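# Place bottles on ledges matching their cap colour

## Task

Put every bottle upright on the wall ledge whose coloured label strip is the same colour as that bottle's cap, so that the bottle's entire base rests on that ledge.

## Robot and tools

Robot: two seven-joint arms, left_arm and right_arm, each ending in a two-finger gripper. left_arm sits on the +y side; arm names do not match image left and right. A gripper's pose does not fix its elbow, so a big wrist turn can swing the elbow around.

Frame: one scene frame for every reported and commanded pose. Origin is on the plane z = 0, under the midpoint between the two arm bases, which stand 0.70 m above it. +x points forward (the direction both arms face), +z points up. Positions are in metres; orientations are quaternions written w first (qw, qx, qy, qz). Gripper axes: fingers extend along the gripper's +z, and the pads close along its y. end_effector_position is the point between the pads when closed, just under 1 cm behind the fingertips; closing pushes the tips about 17 mm further along +z, mostly while the pads are more than 70 mm apart. Reported poses may be off by a few centimetres, more at long reach.

Row layout (shared by execute_actions and move): 16 plain numbers, always both arms: left_arm x, y, z, qw, qx, qy, qz, opening, then right_arm x, y, z, qw, qx, qy, qz, opening. x, y, z and the quaternion are an absolute target pose for that gripper in the scene frame, not an offset. Opening runs from -1 (closed) to +1 (fully open, 0.145 m); it is a commanded level, not a change. Going from open to closed needs about 0.5 s or more. To hold an arm still, resend the exact pose and opening from the last result taken before it stopped; to keep an orientation, repeat the same quaternion every row rather than copying the drifting reported one. A 0 opening is a real command, so resend the current command for a gripper you want unchanged.

execute_actions(actions, cameras): actions is a list of actions; each action is a list of up to 15 rows, one per control step of 1/30 s; if fewer than 15, the last row is repeated to fill 15 steps. Each action takes 0.5 s. An action is rejected for both arms if any target lies over 0.6 m from that gripper's current position along any of the gripper's own axes; the whole call is rejected if an action is malformed or the first one fails that check against the latest reported state. An empty actions list just returns state and images. Per step the commanded orientation is clipped to within 32 degrees of the measured one, and the arm may not reach the target within one action; each result gives a Hand target per arm showing where it is actually being sent, so finish the remainder in the next call.

move(target, speed, blend, opening_speed, blocking, cameras): drives each gripper in a straight line from its Hand target to the absolute pose in target, with no 0.6 m limit. target is one 16-number row or a list of up to 15 rows visited in order, all within 10 s total. speed: top path speed in m/s, 0.002 to 1.1, default 0.25 (turning limited to twice that in rad/s); one value or one per target. blend: corner rounding in metres for a list, default 0. opening_speed: rate of opening change per second on the -1 to +1 scale, at least 0.2. blocking=false returns after about 0.5 s while the move continues; a new move replaces a running one. Paths ignore obstacles and the other arm; fast moves lag, overshoot and hit harder. In a list, a changed opening is applied only on arrival with everything at rest. The result adds a move: line: done, off_target, moving, held or fault, plus limits (paced means the pose was clipped, held means steps were withheld). done means at rest within 3 mm and 2 degrees; neither done nor off_target says whether anything is touched.

wait(seconds, cameras): 0 to 10 s, arms hold their last command; a running move continues. stop(cameras): brakes a running move. zoom_image(camera, region): camera is cam_high or cam_low; region [x0, y0, x1, y1] in pixels from the top-left of that camera's latest image, at most 504 by 504. Images are 896x504. read_manual(section): licence texts only. finished_scene(scene): ends the current scene, given its number, irreversibly; the goal must remain met once the robot lets go.

Result lines: each arm's end_effector_position and end_effector_quat_wxyz, Hand target, Tool commands, grip_measured (measured opening on the -1..1 scale; last Joint positions entry is the opening in metres), Joint positions, Joint velocities (may read within noise), Joint torques (include arm weight, offset and noisy; numbers 3 and 4 wrap at ±28 N m), step readings of positions for execute_actions, and camera images. To grip, command an opening well under grip_measured; about 10 N per pad, objects up to about 11 cm wide.

Avoid: knocking or dropping things out of the work area, releasing objects while moving, fast impacts and hard presses, and any contact between the two arms or grippers (closing one gripper on the other's fingers counts). The clearance check may block commands bringing forearms close, but not gripper-to-gripper contact. Holding loads, stretched poses or pushing at unreachable targets heats motors; MOTOR HOT appears near 85 °C and an OVER-TEMPERATURE FAULT at 100 °C stops that arm for 30 to 60 s. Loose objects may occasionally get a small push. The scene keeps running while you think.

Each tool is called as name(argument=value, ...) on one line, values as JSON.

## Session

execute_actions(actions=[])

Scene clock: 0.00 s.
left_arm: end_effector_position=(+0.3554, +0.1334, +0.3763) grip_measured=+1.00 end_effector_quat_wxyz=(-0.040, -0.585, +0.680, -0.440) | right_arm: end_effector_position=(+0.4020, -0.0846, +0.4120) grip_measured=+1.00 end_effector_quat_wxyz=(+0.172, +0.783, +0.024, +0.598)
Joint positions: left_arm=[0.476 0.652 -0.724 1.144 -0.177 -0.294 0.656 0.145] | right_arm=[0.249 -0.096 -0.415 1.14 -0.092 0.203 -0.635 0.145]
Joint velocities: within noise
Joint torques (N m): no reading
Motor temperatures (°C): left_arm=[23 20 24 22 21 24 21] | right_arm=[21 23 24 21 21 21 22]
Hand target: left_arm +0.3554, +0.1334, +0.3763; -0.040, -0.585, +0.680, -0.440 | right_arm +0.4020, -0.0846, +0.4120; +0.172, +0.783, +0.024, +0.598
Tool commands: left_gripper/opening=+1.0 right_gripper/opening=+1.0

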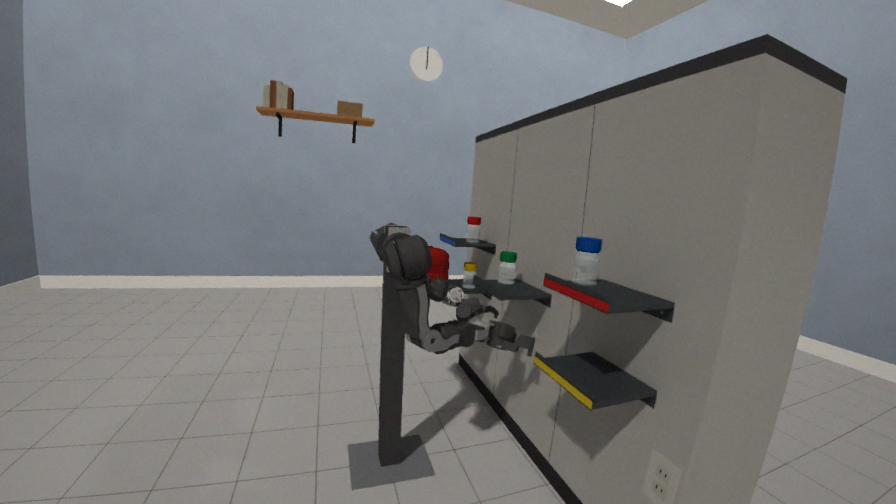

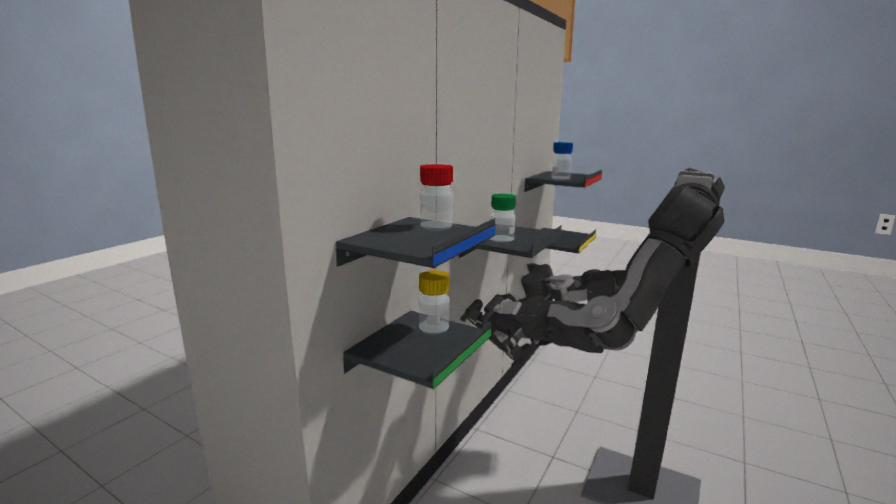

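zoom_image(camera="cam_high", region=[420, 190, 700, 430])

zoom_image(camera="cam_low", region=[320, 120, 620, 400])

Scaled by 1.800 from the camera's 896x504 image, which has a finer 1280x720 frame.

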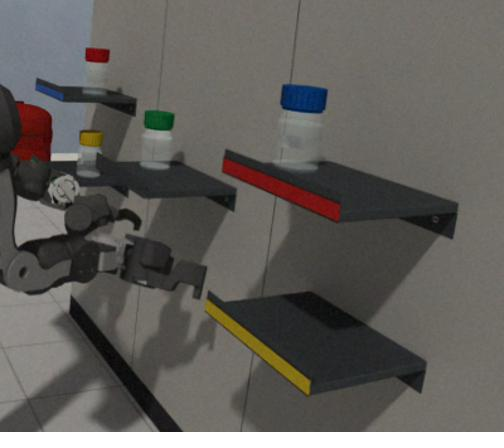

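Scaled by 1.680 from the camera's 896x504 image, which has a finer 1280x720 frame.

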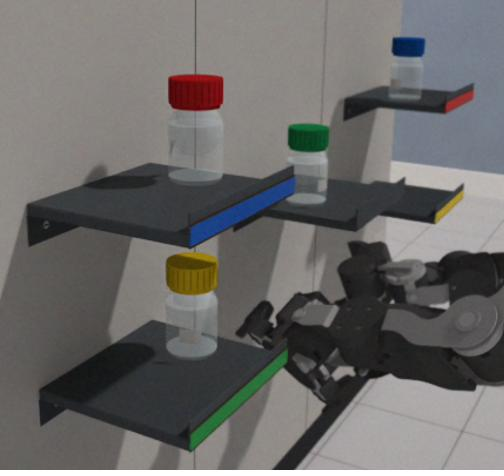

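move(target=[[0.27,0.16,0.40,0,0.7071,0,0.7071,1,0.27,-0.12,0.41,0,0.7071,0,0.7071,1],[0.26,0.32,0.56,0,0.7071,0,0.7071,1,0.26,-0.35,0.56,0,0.7071,0,0.7071,1]])

Scene clock: 170.03 s.
left_arm: end_effector_position=(+0.2598, +0.3215, +0.5616) grip_measured=+1.00 end_effector_quat_wxyz=(-0.004, +0.705, +0.002, +0.709) | right_arm: end_effector_position=(+0.2598, -0.3512, +0.5606) grip_measured=+1.00 end_effector_quat_wxyz=(+0.003, +0.706, -0.002, +0.708)
Joint positions: left_arm=[-0.719 0.637 0.6 1.999 0.834 -0.02 0.159 0.145] | right_arm=[-1.041 0.98 0.63 1.875 1.125 -0.356 0.061 0.145]
Joint velocities: within noise
Joint torques (N m): left_arm=[0.38 4.52 1.48 3.66 0.28 -0.54 0.22] | right_arm=[0.2 4.15 3.47 1.92 0.22 -0.39 0.17]
Motor temperatures (°C): left_arm=[27 21 25 23 22 24 21] | right_arm=[23 23 23 23 21 20 21]
Hand target: left_arm +0.2600, +0.3200, +0.5601; +0.000, +0.707, +0.000, +0.707 | right_arm +0.2600, -0.3500, +0.5599; +0.000, +0.707, +0.000, +0.707
Off the commanded pose: left_arm 0.002 m, 1 deg | right_arm 0.001 m, 0 deg.
move: done

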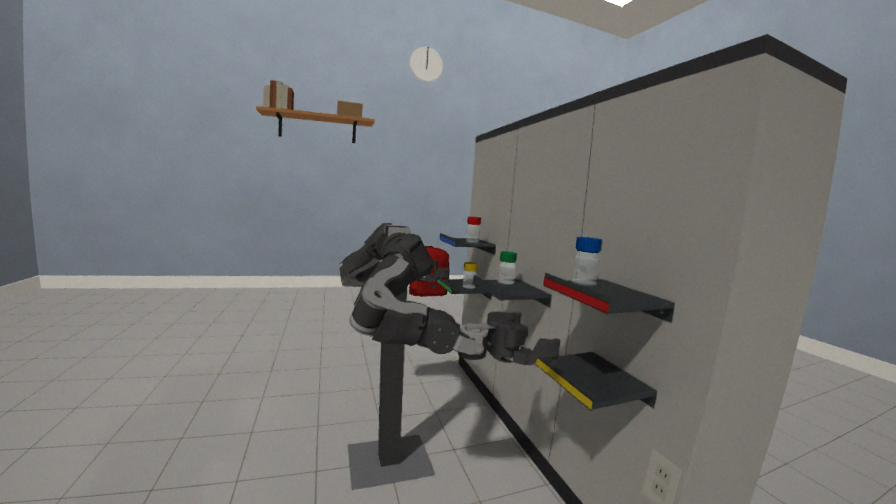

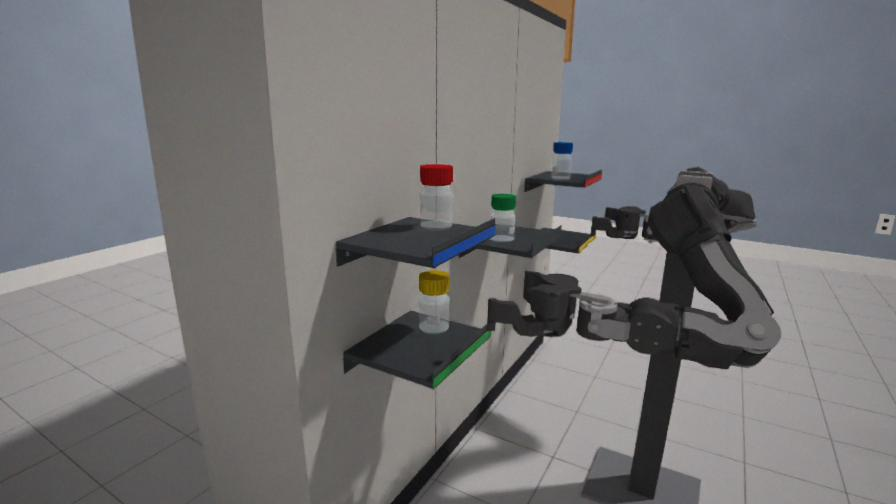

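zoom_image(camera="cam_low", region=[400, 150, 680, 400])

zoom_image(camera="cam_high", region=[420, 200, 640, 400])

Scaled by 1.800 from the camera's 896x504 image, which has a finer 1280x720 frame.

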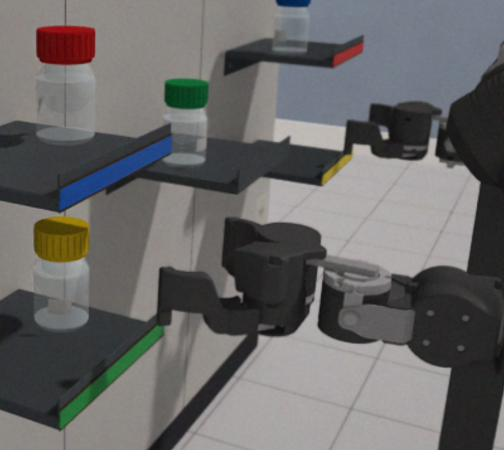

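Scaled by 2.291 from the camera's 896x504 image, which has a finer 1280x720 frame.

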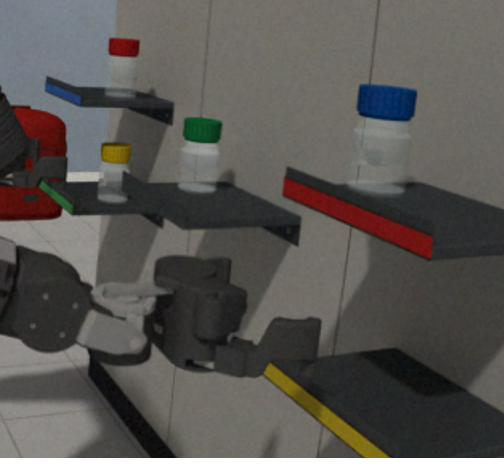

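move(target=[0.29,0.356,0.545,0,0.7071,0,0.7071,0.6,0.26,-0.344,0.735,0,0.7071,0,0.7071,0.6])

zoom_image(camera="cam_low", region=[320, 140, 680, 400])

zoom_image(camera="cam_high", region=[420, 200, 640, 400])

Scene clock: 248.73 s.
left_arm: end_effector_position=(+0.2898, +0.3568, +0.5461) grip_measured=+0.60 end_effector_quat_wxyz=(-0.002, +0.707, +0.001, +0.708) | right_arm: end_effector_position=(+0.2596, -0.3433, +0.7368) grip_measured=+0.60 end_effector_quat_wxyz=(+0.000, +0.705, +0.003, +0.710)
Joint positions: left_arm=[-0.534 0.742 0.515 1.734 0.859 -0.054 0.246 0.119] | right_arm=[-1.164 1.036 1.559 2.1 1.558 0.39 0.011 0.119]
Joint velocities: within noise
Joint torques (N m): left_arm=[2.25 5.6 1.78 2.97 0.3 -0.66 0.24] | right_arm=[0.73 3.13 2.54 0.18 0.16 -0.32 -0.15]
Motor temperatures (°C): left_arm=[24 23 24 23 21 24 21] | right_arm=[21 24 24 21 20 20 21]
Hand target: left_arm +0.2900, +0.3560, +0.5450; +0.000, +0.707, +0.000, +0.707 | right_arm +0.2600, -0.3440, +0.7350; +0.000, +0.707, +0.000, +0.707
Off the commanded pose: left_arm 0.001 m, 0 deg | right_arm 0.002 m, 1 deg.
joint sent to its limit (right arm) — joint 5 (forearm roll), upper limit. The joint targets still meet the commanded pose.
move: done

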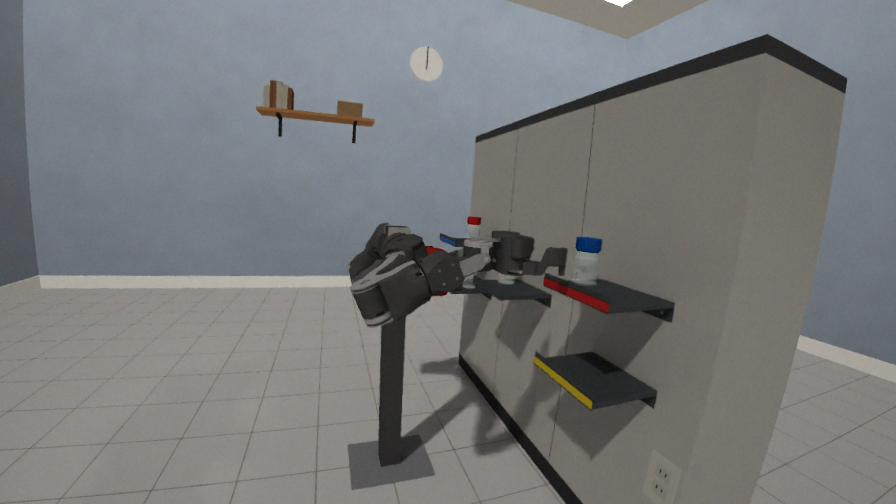

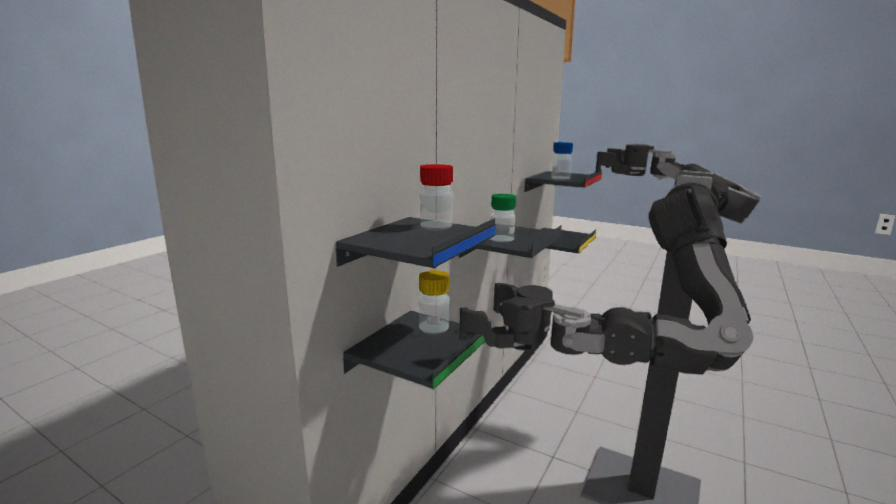

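Scaled by 1.400 from the camera's 896x504 image, which has a finer 1280x720 frame.

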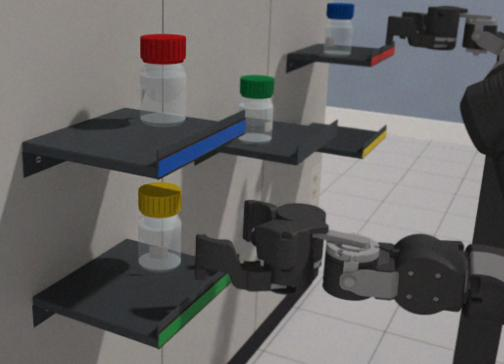

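Scaled by 2.291 from the camera's 896x504 image, which has a finer 1280x720 frame.

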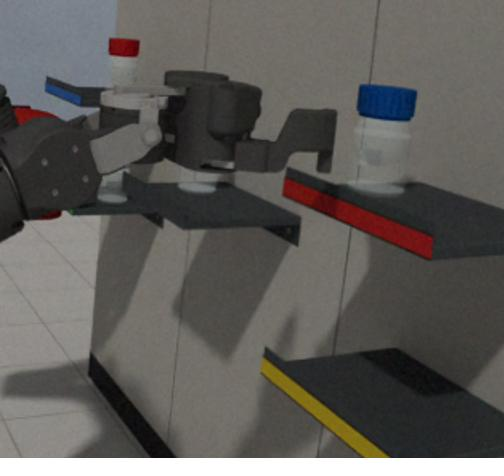

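move(target=[[0.388,0.356,0.545,0,0.7071,0,0.7071,0.6,0.373,-0.344,0.735,0,0.7071,0,0.7071,0.6]], speed=0.15)

zoom_image(camera="cam_low", region=[320, 140, 680, 400])

zoom_image(camera="cam_high", region=[420, 200, 640, 400])

Scene clock: 259.53 s.
left_arm: end_effector_position=(+0.3884, +0.3564, +0.5490) grip_measured=+0.60 end_effector_quat_wxyz=(-0.001, +0.704, +0.000, +0.710) | right_arm: end_effector_position=(+0.3728, -0.3440, +0.7359) grip_measured=+0.60 end_effector_quat_wxyz=(+0.010, +0.704, +0.013, +0.710)
Joint positions: left_arm=[0.09 0.802 0.094 1.37 0.782 0.006 0.208 0.119] | right_arm=[-0.911 1.565 1.092 1.709 1.559 0.175 -0.124 0.119]
Joint velocities: within noise
Joint torques (N m): left_arm=[4.89 5.68 1.62 3.14 0.2 -0.62 0.11] | right_arm=[3.92 4.34 3.19 0.28 0.12 -0.58 0.01]
Motor temperatures (°C): left_arm=[24 23 24 23 21 25 21] | right_arm=[21 23 24 21 20 20 21]
Hand target: left_arm +0.3880, +0.3559, +0.5450; +0.000, +0.707, +0.000, +0.707 | right_arm +0.3728, -0.3442, +0.7349; +0.009, +0.704, +0.012, +0.710
Off the commanded pose: left_arm 0.004 m, 1 deg | right_arm 0.001 m, 2 deg.
joint sent to its limit (right arm) — joint 5 (forearm roll), upper limit. The joint targets still meet the commanded pose.
move: off_target (left_arm)

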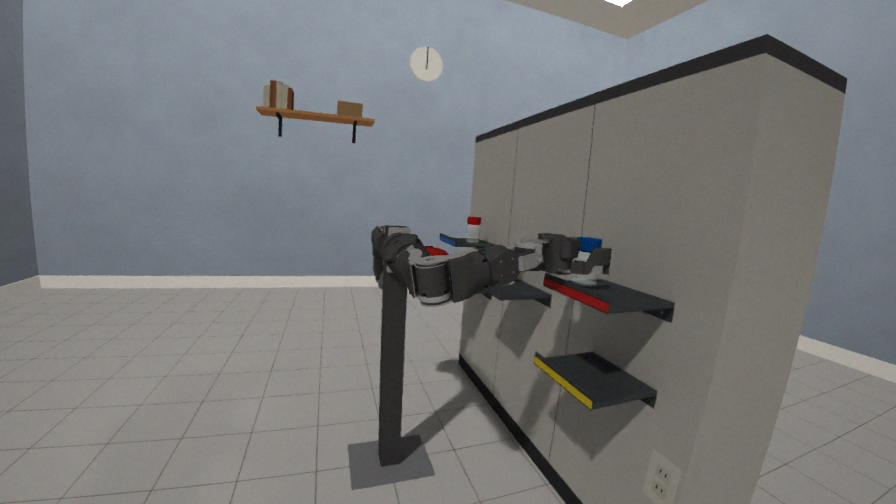

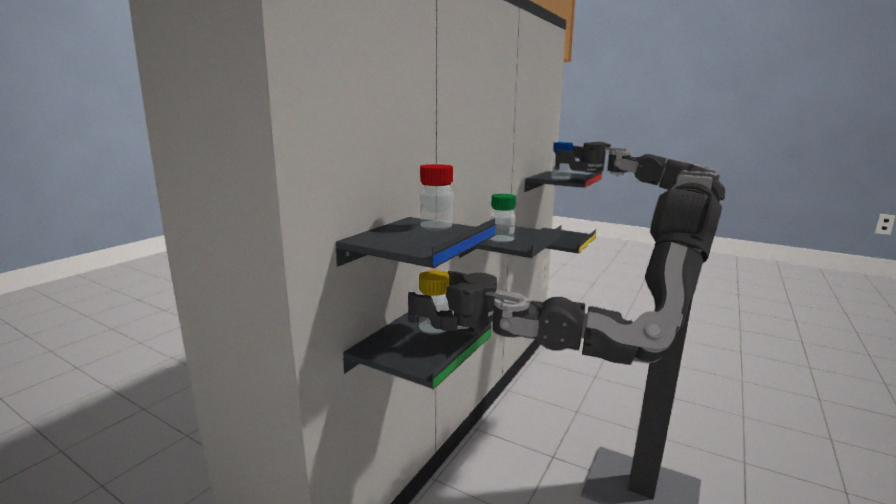

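Scaled by 1.400 from the camera's 896x504 image, which has a finer 1280x720 frame.

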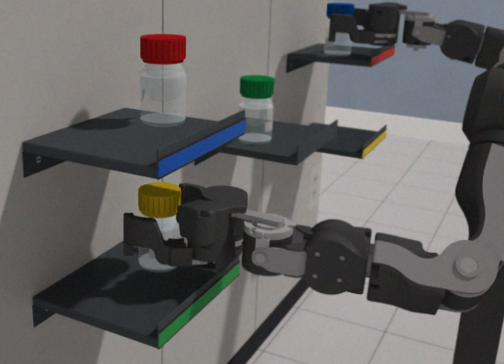

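Scaled by 2.291 from the camera's 896x504 image, which has a finer 1280x720 frame.

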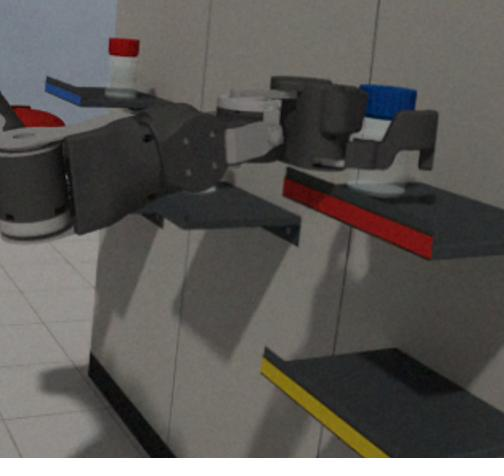

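move(target=[0.388,0.356,0.545,0,0.7071,0,0.7071,-0.45,0.373,-0.344,0.735,0,0.7071,0,0.7071,-0.45], opening_speed=1.2)

zoom_image(camera="cam_low", region=[320, 140, 680, 400])

zoom_image(camera="cam_high", region=[420, 200, 640, 400])

Scene clock: 268.90 s.
left_arm: end_effector_position=(+0.3884, +0.3563, +0.5488) grip_measured=-0.28 end_effector_quat_wxyz=(+0.000, +0.704, -0.001, +0.710) | right_arm: end_effector_position=(+0.3728, -0.3437, +0.7361) grip_measured=-0.24 end_effector_quat_wxyz=(+0.009, +0.703, +0.013, +0.711)
Joint positions: left_arm=[0.09 0.802 0.093 1.37 0.782 0.006 0.209 0.055] | right_arm=[-0.859 1.565 1.041 1.71 1.559 0.175 -0.124 0.058]
Joint velocities: within noise
Joint torques (N m): left_arm=[4.95 5.68 1.74 3.18 0.22 -0.62 0.08] | right_arm=[3.84 4.65 3.17 0.23 0.09 -0.53 -0.04]
Motor temperatures (°C): left_arm=[24 23 24 23 21 25 21] | right_arm=[22 24 24 21 20 21 21]
Hand target: left_arm +0.3880, +0.3560, +0.5450; +0.000, +0.707, +0.000, +0.707 | right_arm +0.3728, -0.3442, +0.7349; +0.009, +0.704, +0.012, +0.710
Off the commanded pose: left_arm 0.004 m, 1 deg | right_arm 0.001 m, 2 deg.
joint sent to its limit (right arm) — joint 5 (forearm roll), upper limit. The joint targets still meet the commanded pose.
move: off_target (left_arm)

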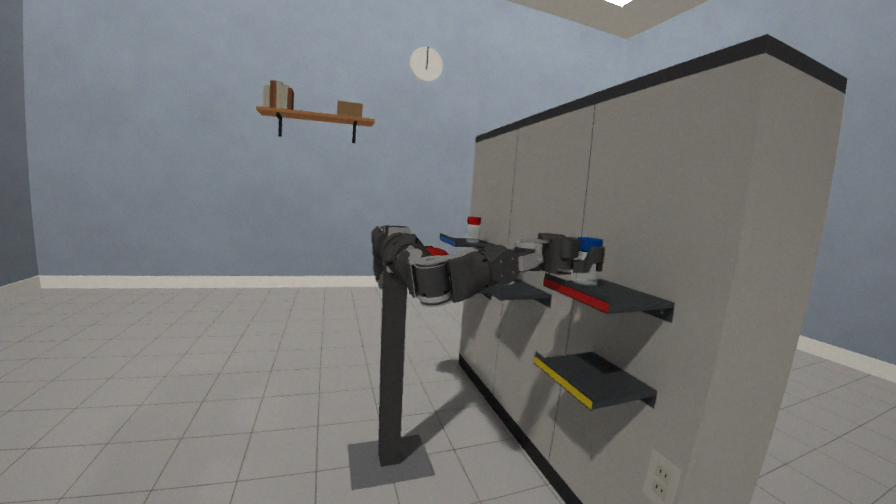

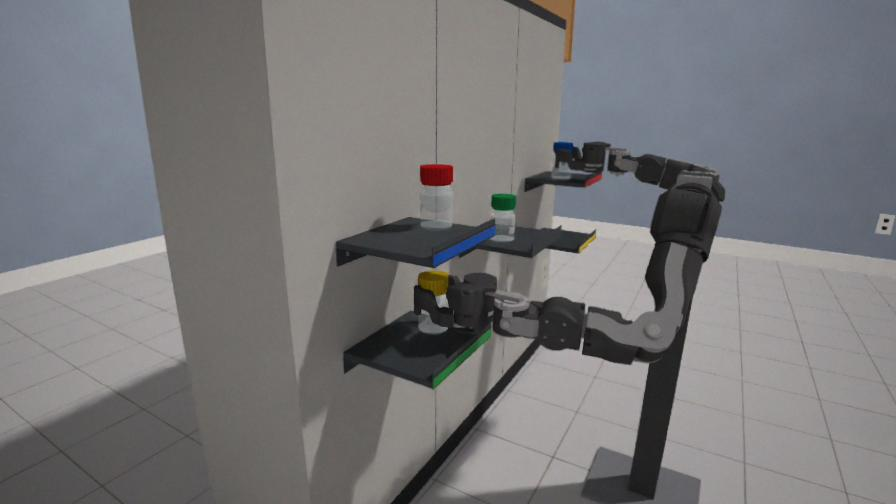

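Scaled by 1.400 from the camera's 896x504 image, which has a finer 1280x720 frame.

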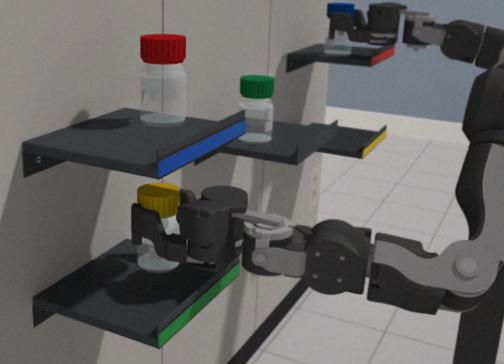

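Scaled by 2.291 from the camera's 896x504 image, which has a finer 1280x720 frame.

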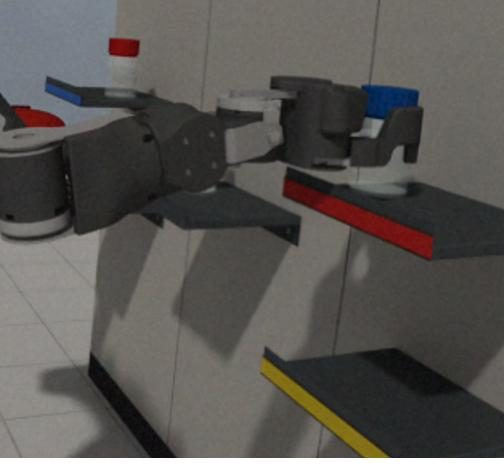

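move(target=[[0.388,0.356,0.58,0,0.7071,0,0.7071,-0.45,0.373,-0.344,0.735,0,0.7071,0,0.7071,0.6],[0.25,0.35,0.585,0,0.7071,0,0.7071,-0.45,0.26,-0.344,0.735,0,0.7071,0,0.7071,0.6],[0.25,-0.06,0.69,0,0.7071,0,0.7071,-0.45,0.26,-0.344,0.735,0,0.7071,0,0.7071,0.6]], speed=[0.12,0.2,0.25], opening_speed=1.2)

Scene clock: 294.80 s.
left_arm: end_effector_position=(+0.2478, -0.0511, +0.6934) grip_measured=-0.28 end_effector_quat_wxyz=(+0.043, +0.615, -0.056, +0.786) | right_arm: end_effector_position=(+0.2600, -0.3451, +0.7345) grip_measured=+0.60 end_effector_quat_wxyz=(+0.002, +0.707, -0.003, +0.708)
Joint positions: left_arm=[0.394 -0.16 -1.189 2.151 0.115 0.782 -1.133 0.055] | right_arm=[-0.813 1.014 1.36 2.1 1.45 0.574 0.014 0.119]
Joint velocities: within noise
Joint torques (N m): left_arm=[4.79 -3.63 0.47 3.38 -0.39 -0.34 -0.02] | right_arm=[0.75 5.42 3.9 0.76 0.15 -0.33 0.19]
Motor temperatures (°C): left_arm=[24 24 25 23 21 25 21] | right_arm=[22 24 24 20 20 21 21]
Hand target: left_arm +0.2477, -0.0500, +0.6950; +0.041, +0.612, -0.053, +0.788 | right_arm +0.2600, -0.3439, +0.7350; +0.000, +0.707, +0.000, +0.707
Off the commanded pose: left_arm 0.010 m, 16 deg | right_arm 0.001 m, 0 deg.
move: held (left_arm; a check stopped the path); limits=held
pose unreachable (left arm): on one or more control steps of this call, first in action 0 (counted from 0), this arm could not follow its commanded pose, so it was not sent that pose on those steps. It may still have moved: this result reports where it is.
cause: moving toward the commanded pose would bring a part of the arm too close to another arm (a part of this arm just beyond joint 6 (wrist pitch) and the right arm's base).

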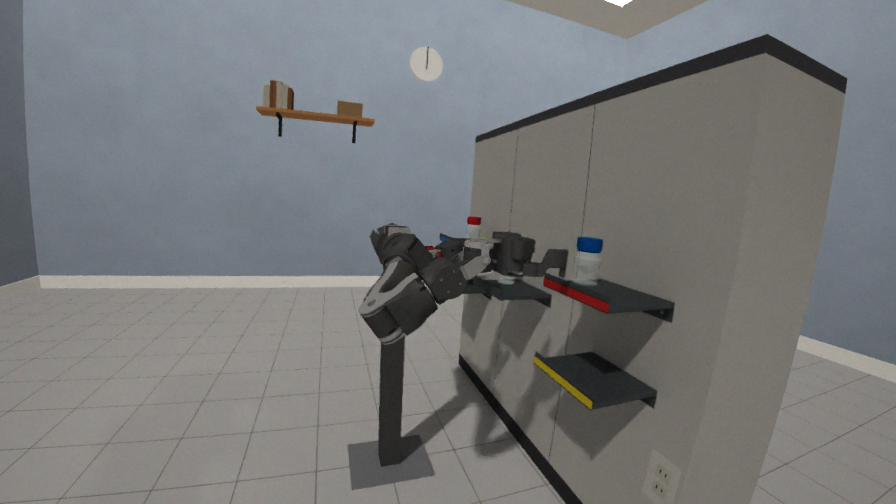

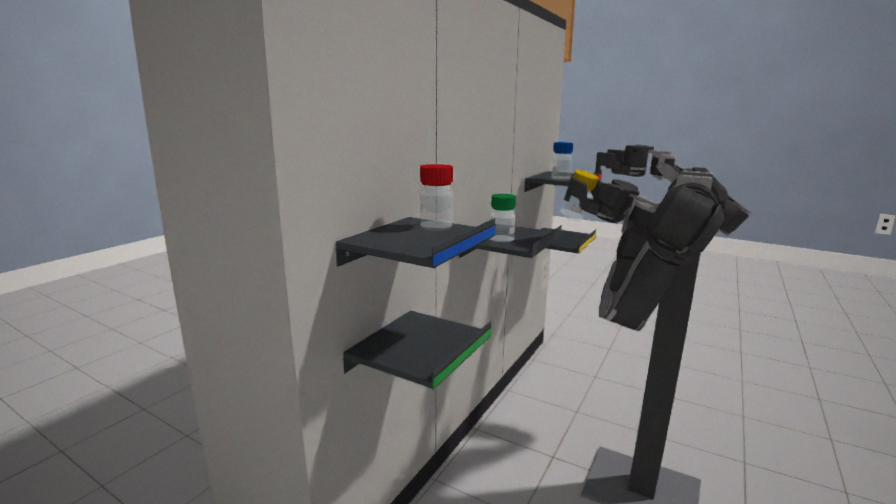

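move(target=[[0.29,-0.05,0.71,0.1228,0.6964,-0.1228,0.6964,-0.45,0.26,-0.344,0.735,0,0.7071,0,0.7071,0.6],[0.388,-0.06,0.69,0.1228,0.6964,-0.1228,0.6964,-0.45,0.26,-0.344,0.735,0,0.7071,0,0.7071,0.6],[0.388,-0.06,0.665,0.1228,0.6964,-0.1228,0.6964,-0.45,0.26,-0.344,0.735,0,0.7071,0,0.7071,0.6]], speed=[0.2,0.15,0.1])

zoom_image(camera="cam_low", region=[400, 100, 660, 300])

zoom_image(camera="cam_high", region=[420, 190, 640, 390])

Scene clock: 323.23 s.
left_arm: end_effector_position=(+0.3880, -0.0595, +0.6631) grip_measured=-0.28 end_effector_quat_wxyz=(+0.121, +0.700, -0.123, +0.693) | right_arm: end_effector_position=(+0.2600, -0.3451, +0.7345) grip_measured=+0.60 end_effector_quat_wxyz=(+0.002, +0.707, -0.003, +0.708)
Joint positions: left_arm=[0.982 0.145 -1.064 1.722 1.008 0.431 -0.953 0.055] | right_arm=[-0.813 1.014 1.36 2.1 1.45 0.574 0.014 0.119]
Joint velocities: within noise
Joint torques (N m): left_arm=[9.27 -1.2 2.25 2.77 -0.49 -0.67 0.22] | right_arm=[0.7 5.39 3.88 0.79 0.15 -0.31 0.19]
Motor temperatures (°C): left_arm=[25 23 24 23 22 24 21] | right_arm=[21 24 25 20 20 20 21]
Hand target: left_arm +0.3880, -0.0599, +0.6649; +0.123, +0.696, -0.123, +0.696 | right_arm +0.2600, -0.3439, +0.7350; +0.000, +0.707, +0.000, +0.707
Off the commanded pose: left_arm 0.002 m, 1 deg | right_arm 0.001 m, 0 deg.
move: done

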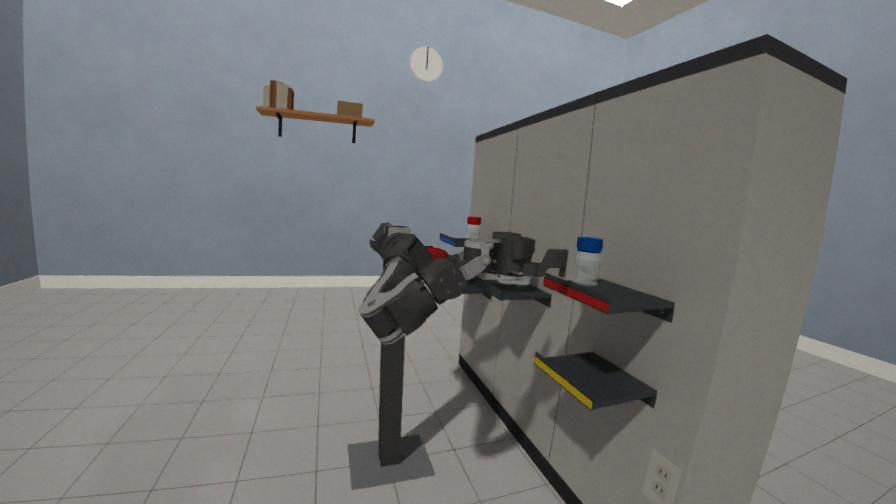

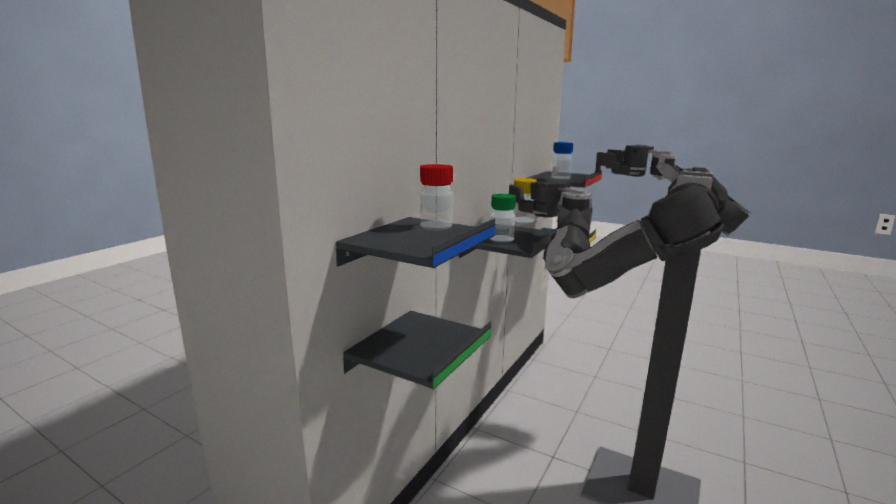

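Scaled by 1.938 from the camera's 896x504 image, which has a finer 1280x720 frame.

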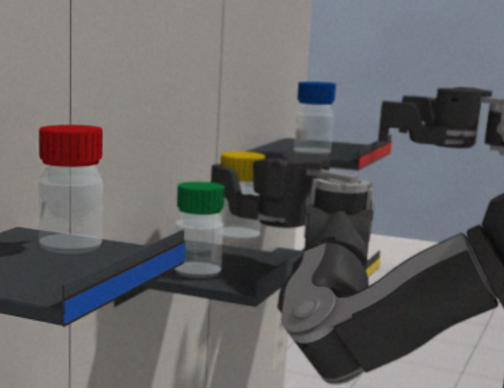

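Scaled by 2.291 from the camera's 896x504 image, which has a finer 1280x720 frame.

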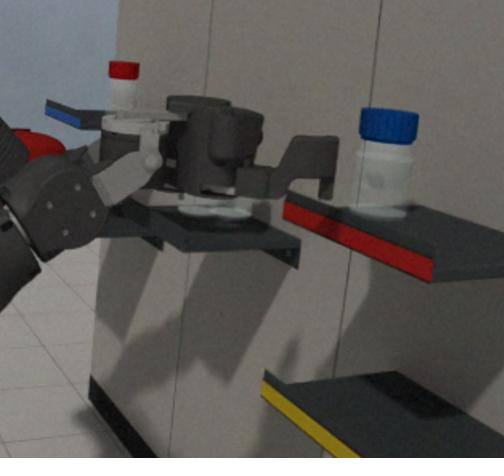

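move(target=[0.388,-0.06,0.647,0.1228,0.6964,-0.1228,0.6964,-0.45,0.26,-0.344,0.735,0,0.7071,0,0.7071,0.6], speed=0.04)

zoom_image(camera="cam_low", region=[460, 160, 600, 260])

zoom_image(camera="cam_high", region=[460, 230, 580, 320])

Scene clock: 337.47 s.
left_arm: end_effector_position=(+0.3878, -0.0599, +0.6465) grip_measured=-0.28 end_effector_quat_wxyz=(+0.122, +0.699, -0.122, +0.694) | right_arm: end_effector_position=(+0.2600, -0.3451, +0.7345) grip_measured=+0.60 end_effector_quat_wxyz=(+0.002, +0.707, -0.003, +0.708)
Joint positions: left_arm=[0.952 0.163 -1.105 1.707 0.975 0.368 -0.937 0.055] | right_arm=[-0.813 1.014 1.36 2.1 1.45 0.574 0.014 0.119]
Joint velocities: within noise
Joint torques (N m): left_arm=[8.72 -1.02 2.09 2.76 -0.49 -0.65 0.22] | right_arm=[0.83 5.31 3.92 0.73 0.17 -0.32 0.18]
Motor temperatures (°C): left_arm=[27 22 24 23 22 25 21] | right_arm=[21 24 25 20 20 20 21]
Hand target: left_arm +0.3879, -0.0601, +0.6470; +0.123, +0.696, -0.123, +0.696 | right_arm +0.2600, -0.3439, +0.7350; +0.000, +0.707, +0.000, +0.707
Off the commanded pose: left_arm 0.001 m, 0 deg | right_arm 0.001 m, 0 deg.
move: done

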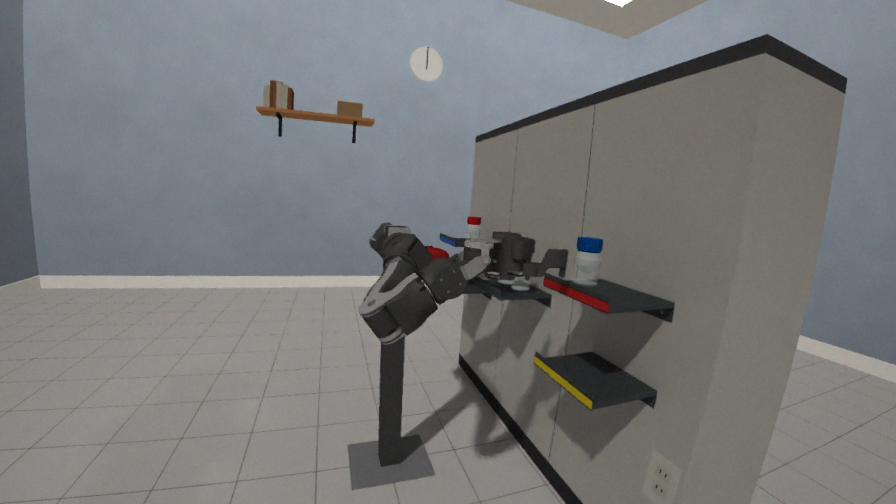

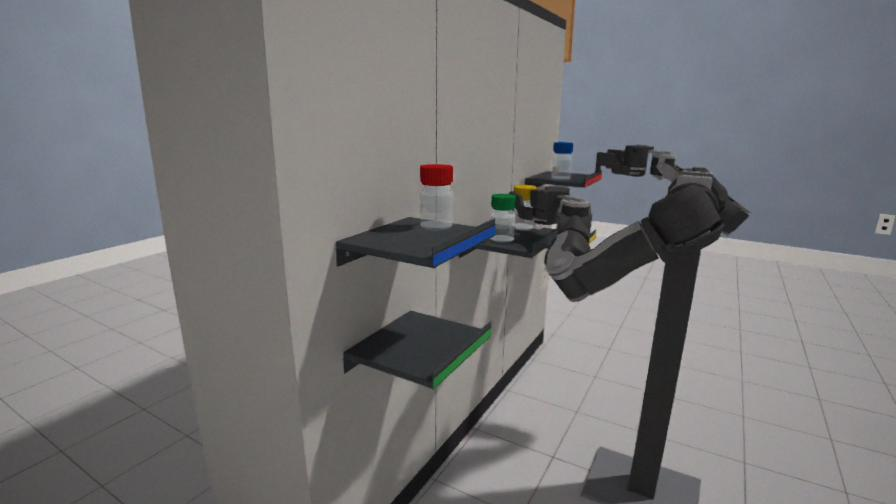

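Scaled by 3.600 from the camera's 896x504 image, which has a finer 1280x720 frame.

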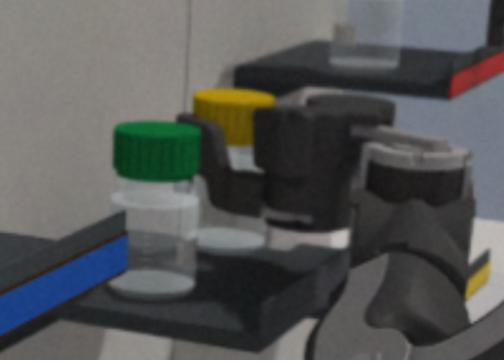

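Scaled by 4.200 from the camera's 896x504 image, which has a finer 1280x720 frame.

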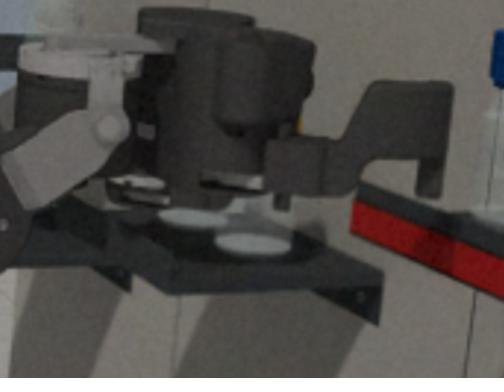

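move(target=[0.388,-0.06,0.640,0.1228,0.6964,-0.1228,0.6964,-0.45,0.26,-0.344,0.735,0,0.7071,0,0.7071,0.6], speed=0.03, cameras=["cam_low"])

zoom_image(camera="cam_low", region=[460, 160, 600, 260])

Scene clock: 344.70 s.
left_arm: end_effector_position=(+0.3877, -0.0601, +0.6404) grip_measured=-0.28 end_effector_quat_wxyz=(+0.122, +0.698, -0.123, +0.695) | right_arm: end_effector_position=(+0.2600, -0.3451, +0.7345) grip_measured=+0.60 end_effector_quat_wxyz=(+0.002, +0.707, -0.003, +0.708)
Joint positions: left_arm=[0.945 0.171 -1.125 1.7 0.967 0.34 -0.933 0.055] | right_arm=[-0.813 1.014 1.36 2.1 1.45 0.574 0.014 0.119]
Joint velocities: within noise
Joint torques (N m): left_arm=[8.32 -0.91 2.06 2.66 -0.47 -0.69 0.21] | right_arm=[0.75 5.39 3.88 0.69 0.17 -0.34 0.18]
Motor temperatures (°C): left_arm=[27 22 24 23 22 25 21] | right_arm=[21 24 25 20 20 20 21]
Hand target: left_arm +0.3879, -0.0601, +0.6400; +0.123, +0.696, -0.123, +0.696 | right_arm +0.2600, -0.3439, +0.7350; +0.000, +0.707, +0.000, +0.707
Off the commanded pose: left_arm 0.000 m, 0 deg | right_arm 0.001 m, 0 deg.
move: done
Images, in order (width x height): cam_low 896x504.

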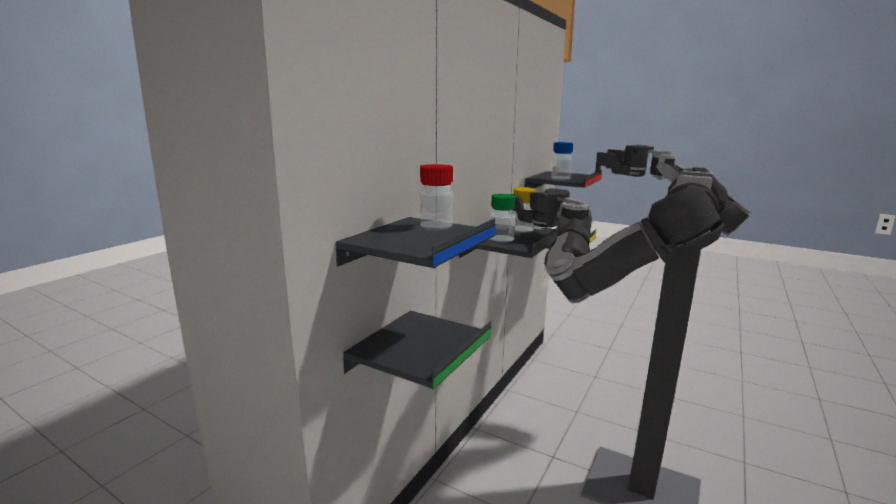

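Scaled by 3.600 from the camera's 896x504 image, which has a finer 1280x720 frame.

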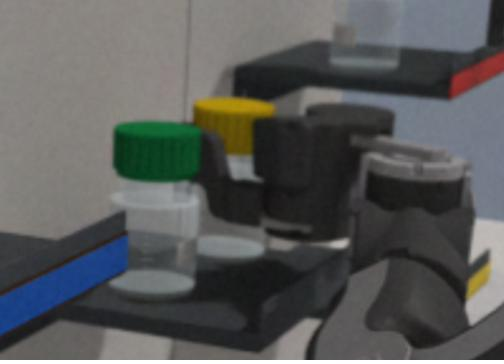

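move(target=[0.388,-0.06,0.637,0.1228,0.6964,-0.1228,0.6964,-0.45,0.26,-0.344,0.735,0,0.7071,0,0.7071,0.6], speed=0.03, cameras=["cam_low"])

zoom_image(camera="cam_low", region=[460, 160, 600, 260])

Scene clock: 357.23 s.
left_arm: end_effector_position=(+0.3878, -0.0600, +0.6396) grip_measured=-0.28 end_effector_quat_wxyz=(+0.123, +0.696, -0.121, +0.697) | right_arm: end_effector_position=(+0.2600, -0.3451, +0.7345) grip_measured=+0.60 end_effector_quat_wxyz=(+0.002, +0.707, -0.003, +0.708)
Joint positions: left_arm=[0.945 0.174 -1.134 1.697 0.962 0.324 -0.932 0.055] | right_arm=[-0.813 1.014 1.36 2.1 1.45 0.574 0.014 0.119]
Joint velocities: within noise
Joint torques (N m): left_arm=[7.82 -0.86 1.83 2.47 -0.37 -0.58 0.22] | right_arm=[0.8 5.45 3.93 0.7 0.19 -0.32 0.18]
Motor temperatures (°C): left_arm=[28 22 24 22 22 25 21] | right_arm=[21 24 25 20 20 20 21]
Hand target: left_arm +0.3879, -0.0601, +0.6370; +0.123, +0.696, -0.123, +0.696 | right_arm +0.2600, -0.3439, +0.7350; +0.000, +0.707, +0.000, +0.707
Off the commanded pose: left_arm 0.003 m, 0 deg | right_arm 0.001 m, 0 deg.
move: done
Images, in order (width x height): cam_low 896x504.

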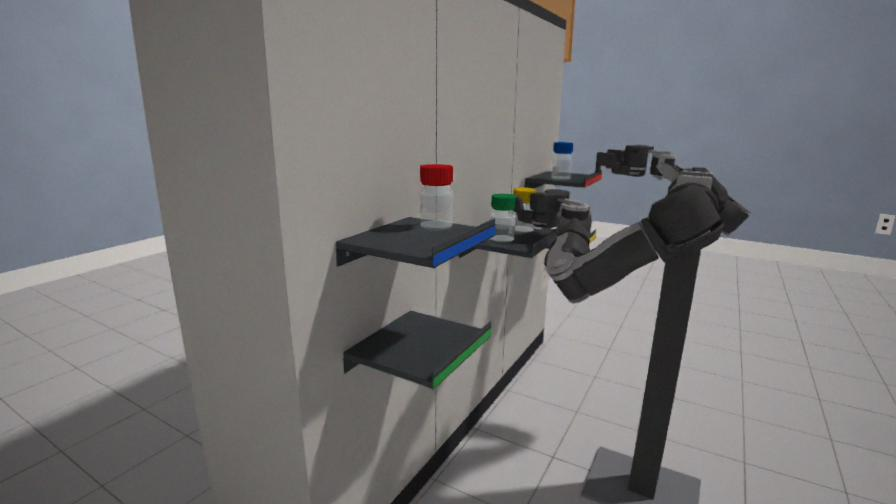

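Scaled by 3.600 from the camera's 896x504 image, which has a finer 1280x720 frame.

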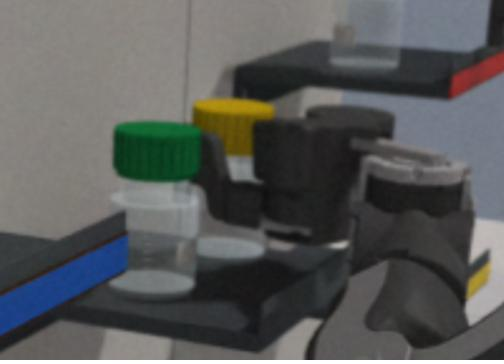

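move(target=[[0.388,-0.06,0.637,0.1228,0.6964,-0.1228,0.6964,0.1,0.26,-0.344,0.735,0,0.7071,0,0.7071,0.2],[0.29,-0.025,0.65,0.1228,0.6964,-0.1228,0.6964,0.1,0.24,-0.25,0.68,-0.1228,0.6964,0.1228,0.6964,0.2],[0.26,0.15,0.66,0,0.7071,0,0.7071,0.6,0.27,-0.10,0.645,-0.1228,0.6964,0.1228,0.6964,0.2]], speed=[0.1,0.15,0.2], opening_speed=1.0)

zoom_image(camera="cam_low", region=[430, 130, 630, 280])

zoom_image(camera="cam_high", region=[440, 210, 600, 330])

Scene clock: 382.60 s.
left_arm: end_effector_position=(+0.2603, +0.1505, +0.6614) grip_measured=+0.60 end_effector_quat_wxyz=(-0.023, +0.543, +0.023, +0.839) | right_arm: end_effector_position=(+0.2703, -0.0998, +0.6464) grip_measured=+0.20 end_effector_quat_wxyz=(-0.178, +0.630, +0.159, +0.739)
Joint positions: left_arm=[0.455 1.069 -1.17 2.433 0.384 -0.139 -1.369 0.119] | right_arm=[-0.11 0.9 -0.251 2.442 0.798 0.139 -0.32 0.09]
Joint velocities: within noise
Joint torques (N m): left_arm=[3.31 2.97 0.95 3.3 -0.27 -0.25 0.23] | right_arm=[1.89 2.57 1.36 2.51 -0.12 -0.31 -0.15]
Motor temperatures (°C): left_arm=[27 22 24 22 22 25 21] | right_arm=[21 24 25 20 20 20 21]
Hand target: left_arm +0.2605, +0.1499, +0.6596; -0.021, +0.546, +0.020, +0.837 | right_arm +0.2706, -0.1000, +0.6447; -0.177, +0.633, +0.157, +0.737
Off the commanded pose: left_arm 0.002 m, 24 deg | right_arm 0.001 m, 12 deg.
joint read past its limit (left arm) — joint 4 (elbow), upper limit, where the elbow is as bent as it goes.
joint read past its limit (right arm) — joint 4 (elbow), upper limit, where the elbow is as bent as it goes.
joint sent to its limit (left arm) — joint 4 (elbow), upper limit, where the elbow is as bent as it goes. The joint targets are off in orientation, not in position.
joint sent to its limit (right arm) — joint 4 (elbow), upper limit, where the elbow is as bent as it goes. The joint targets are off in orientation, not in position.
move: off_target (left_arm, right_arm); target 3's new opening was sent with left_arm's hand 0.002 m and 24 deg from that target

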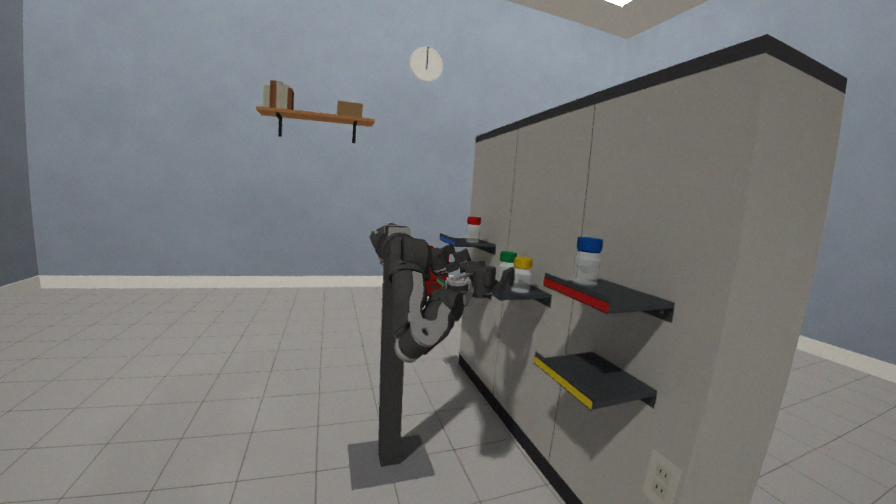

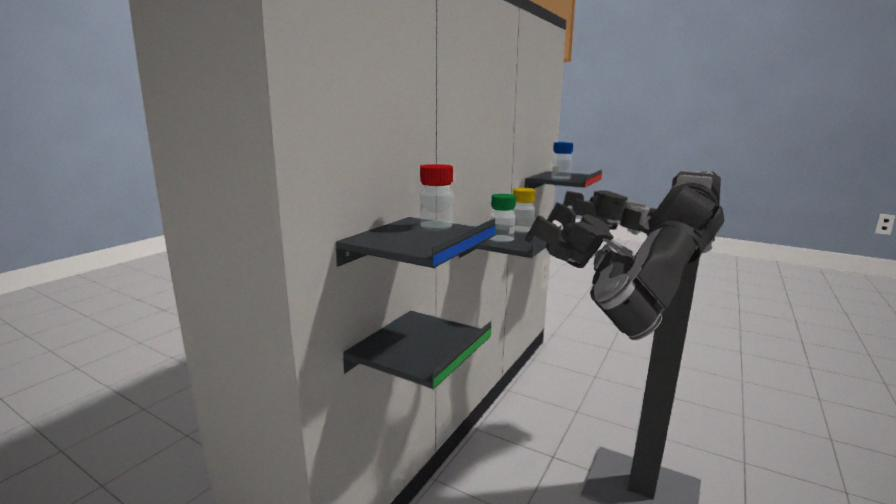

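Scaled by 2.520 from the camera's 896x504 image, which has a finer 1280x720 frame.

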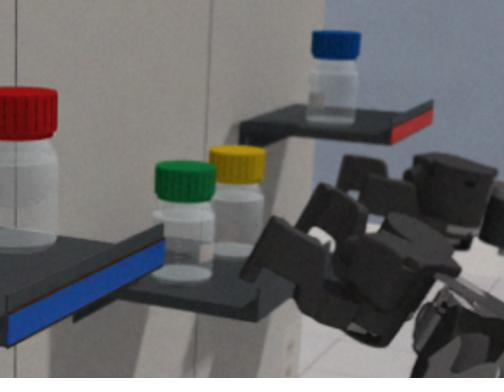

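Scaled by 3.150 from the camera's 896x504 image, which has a finer 1280x720 frame.

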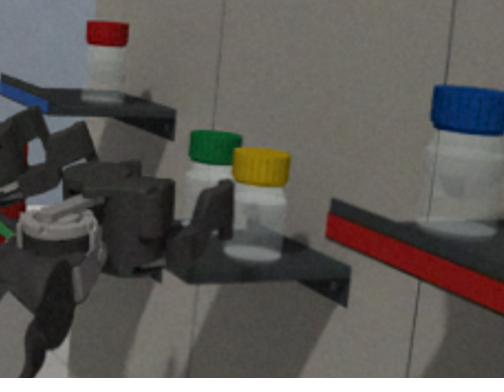

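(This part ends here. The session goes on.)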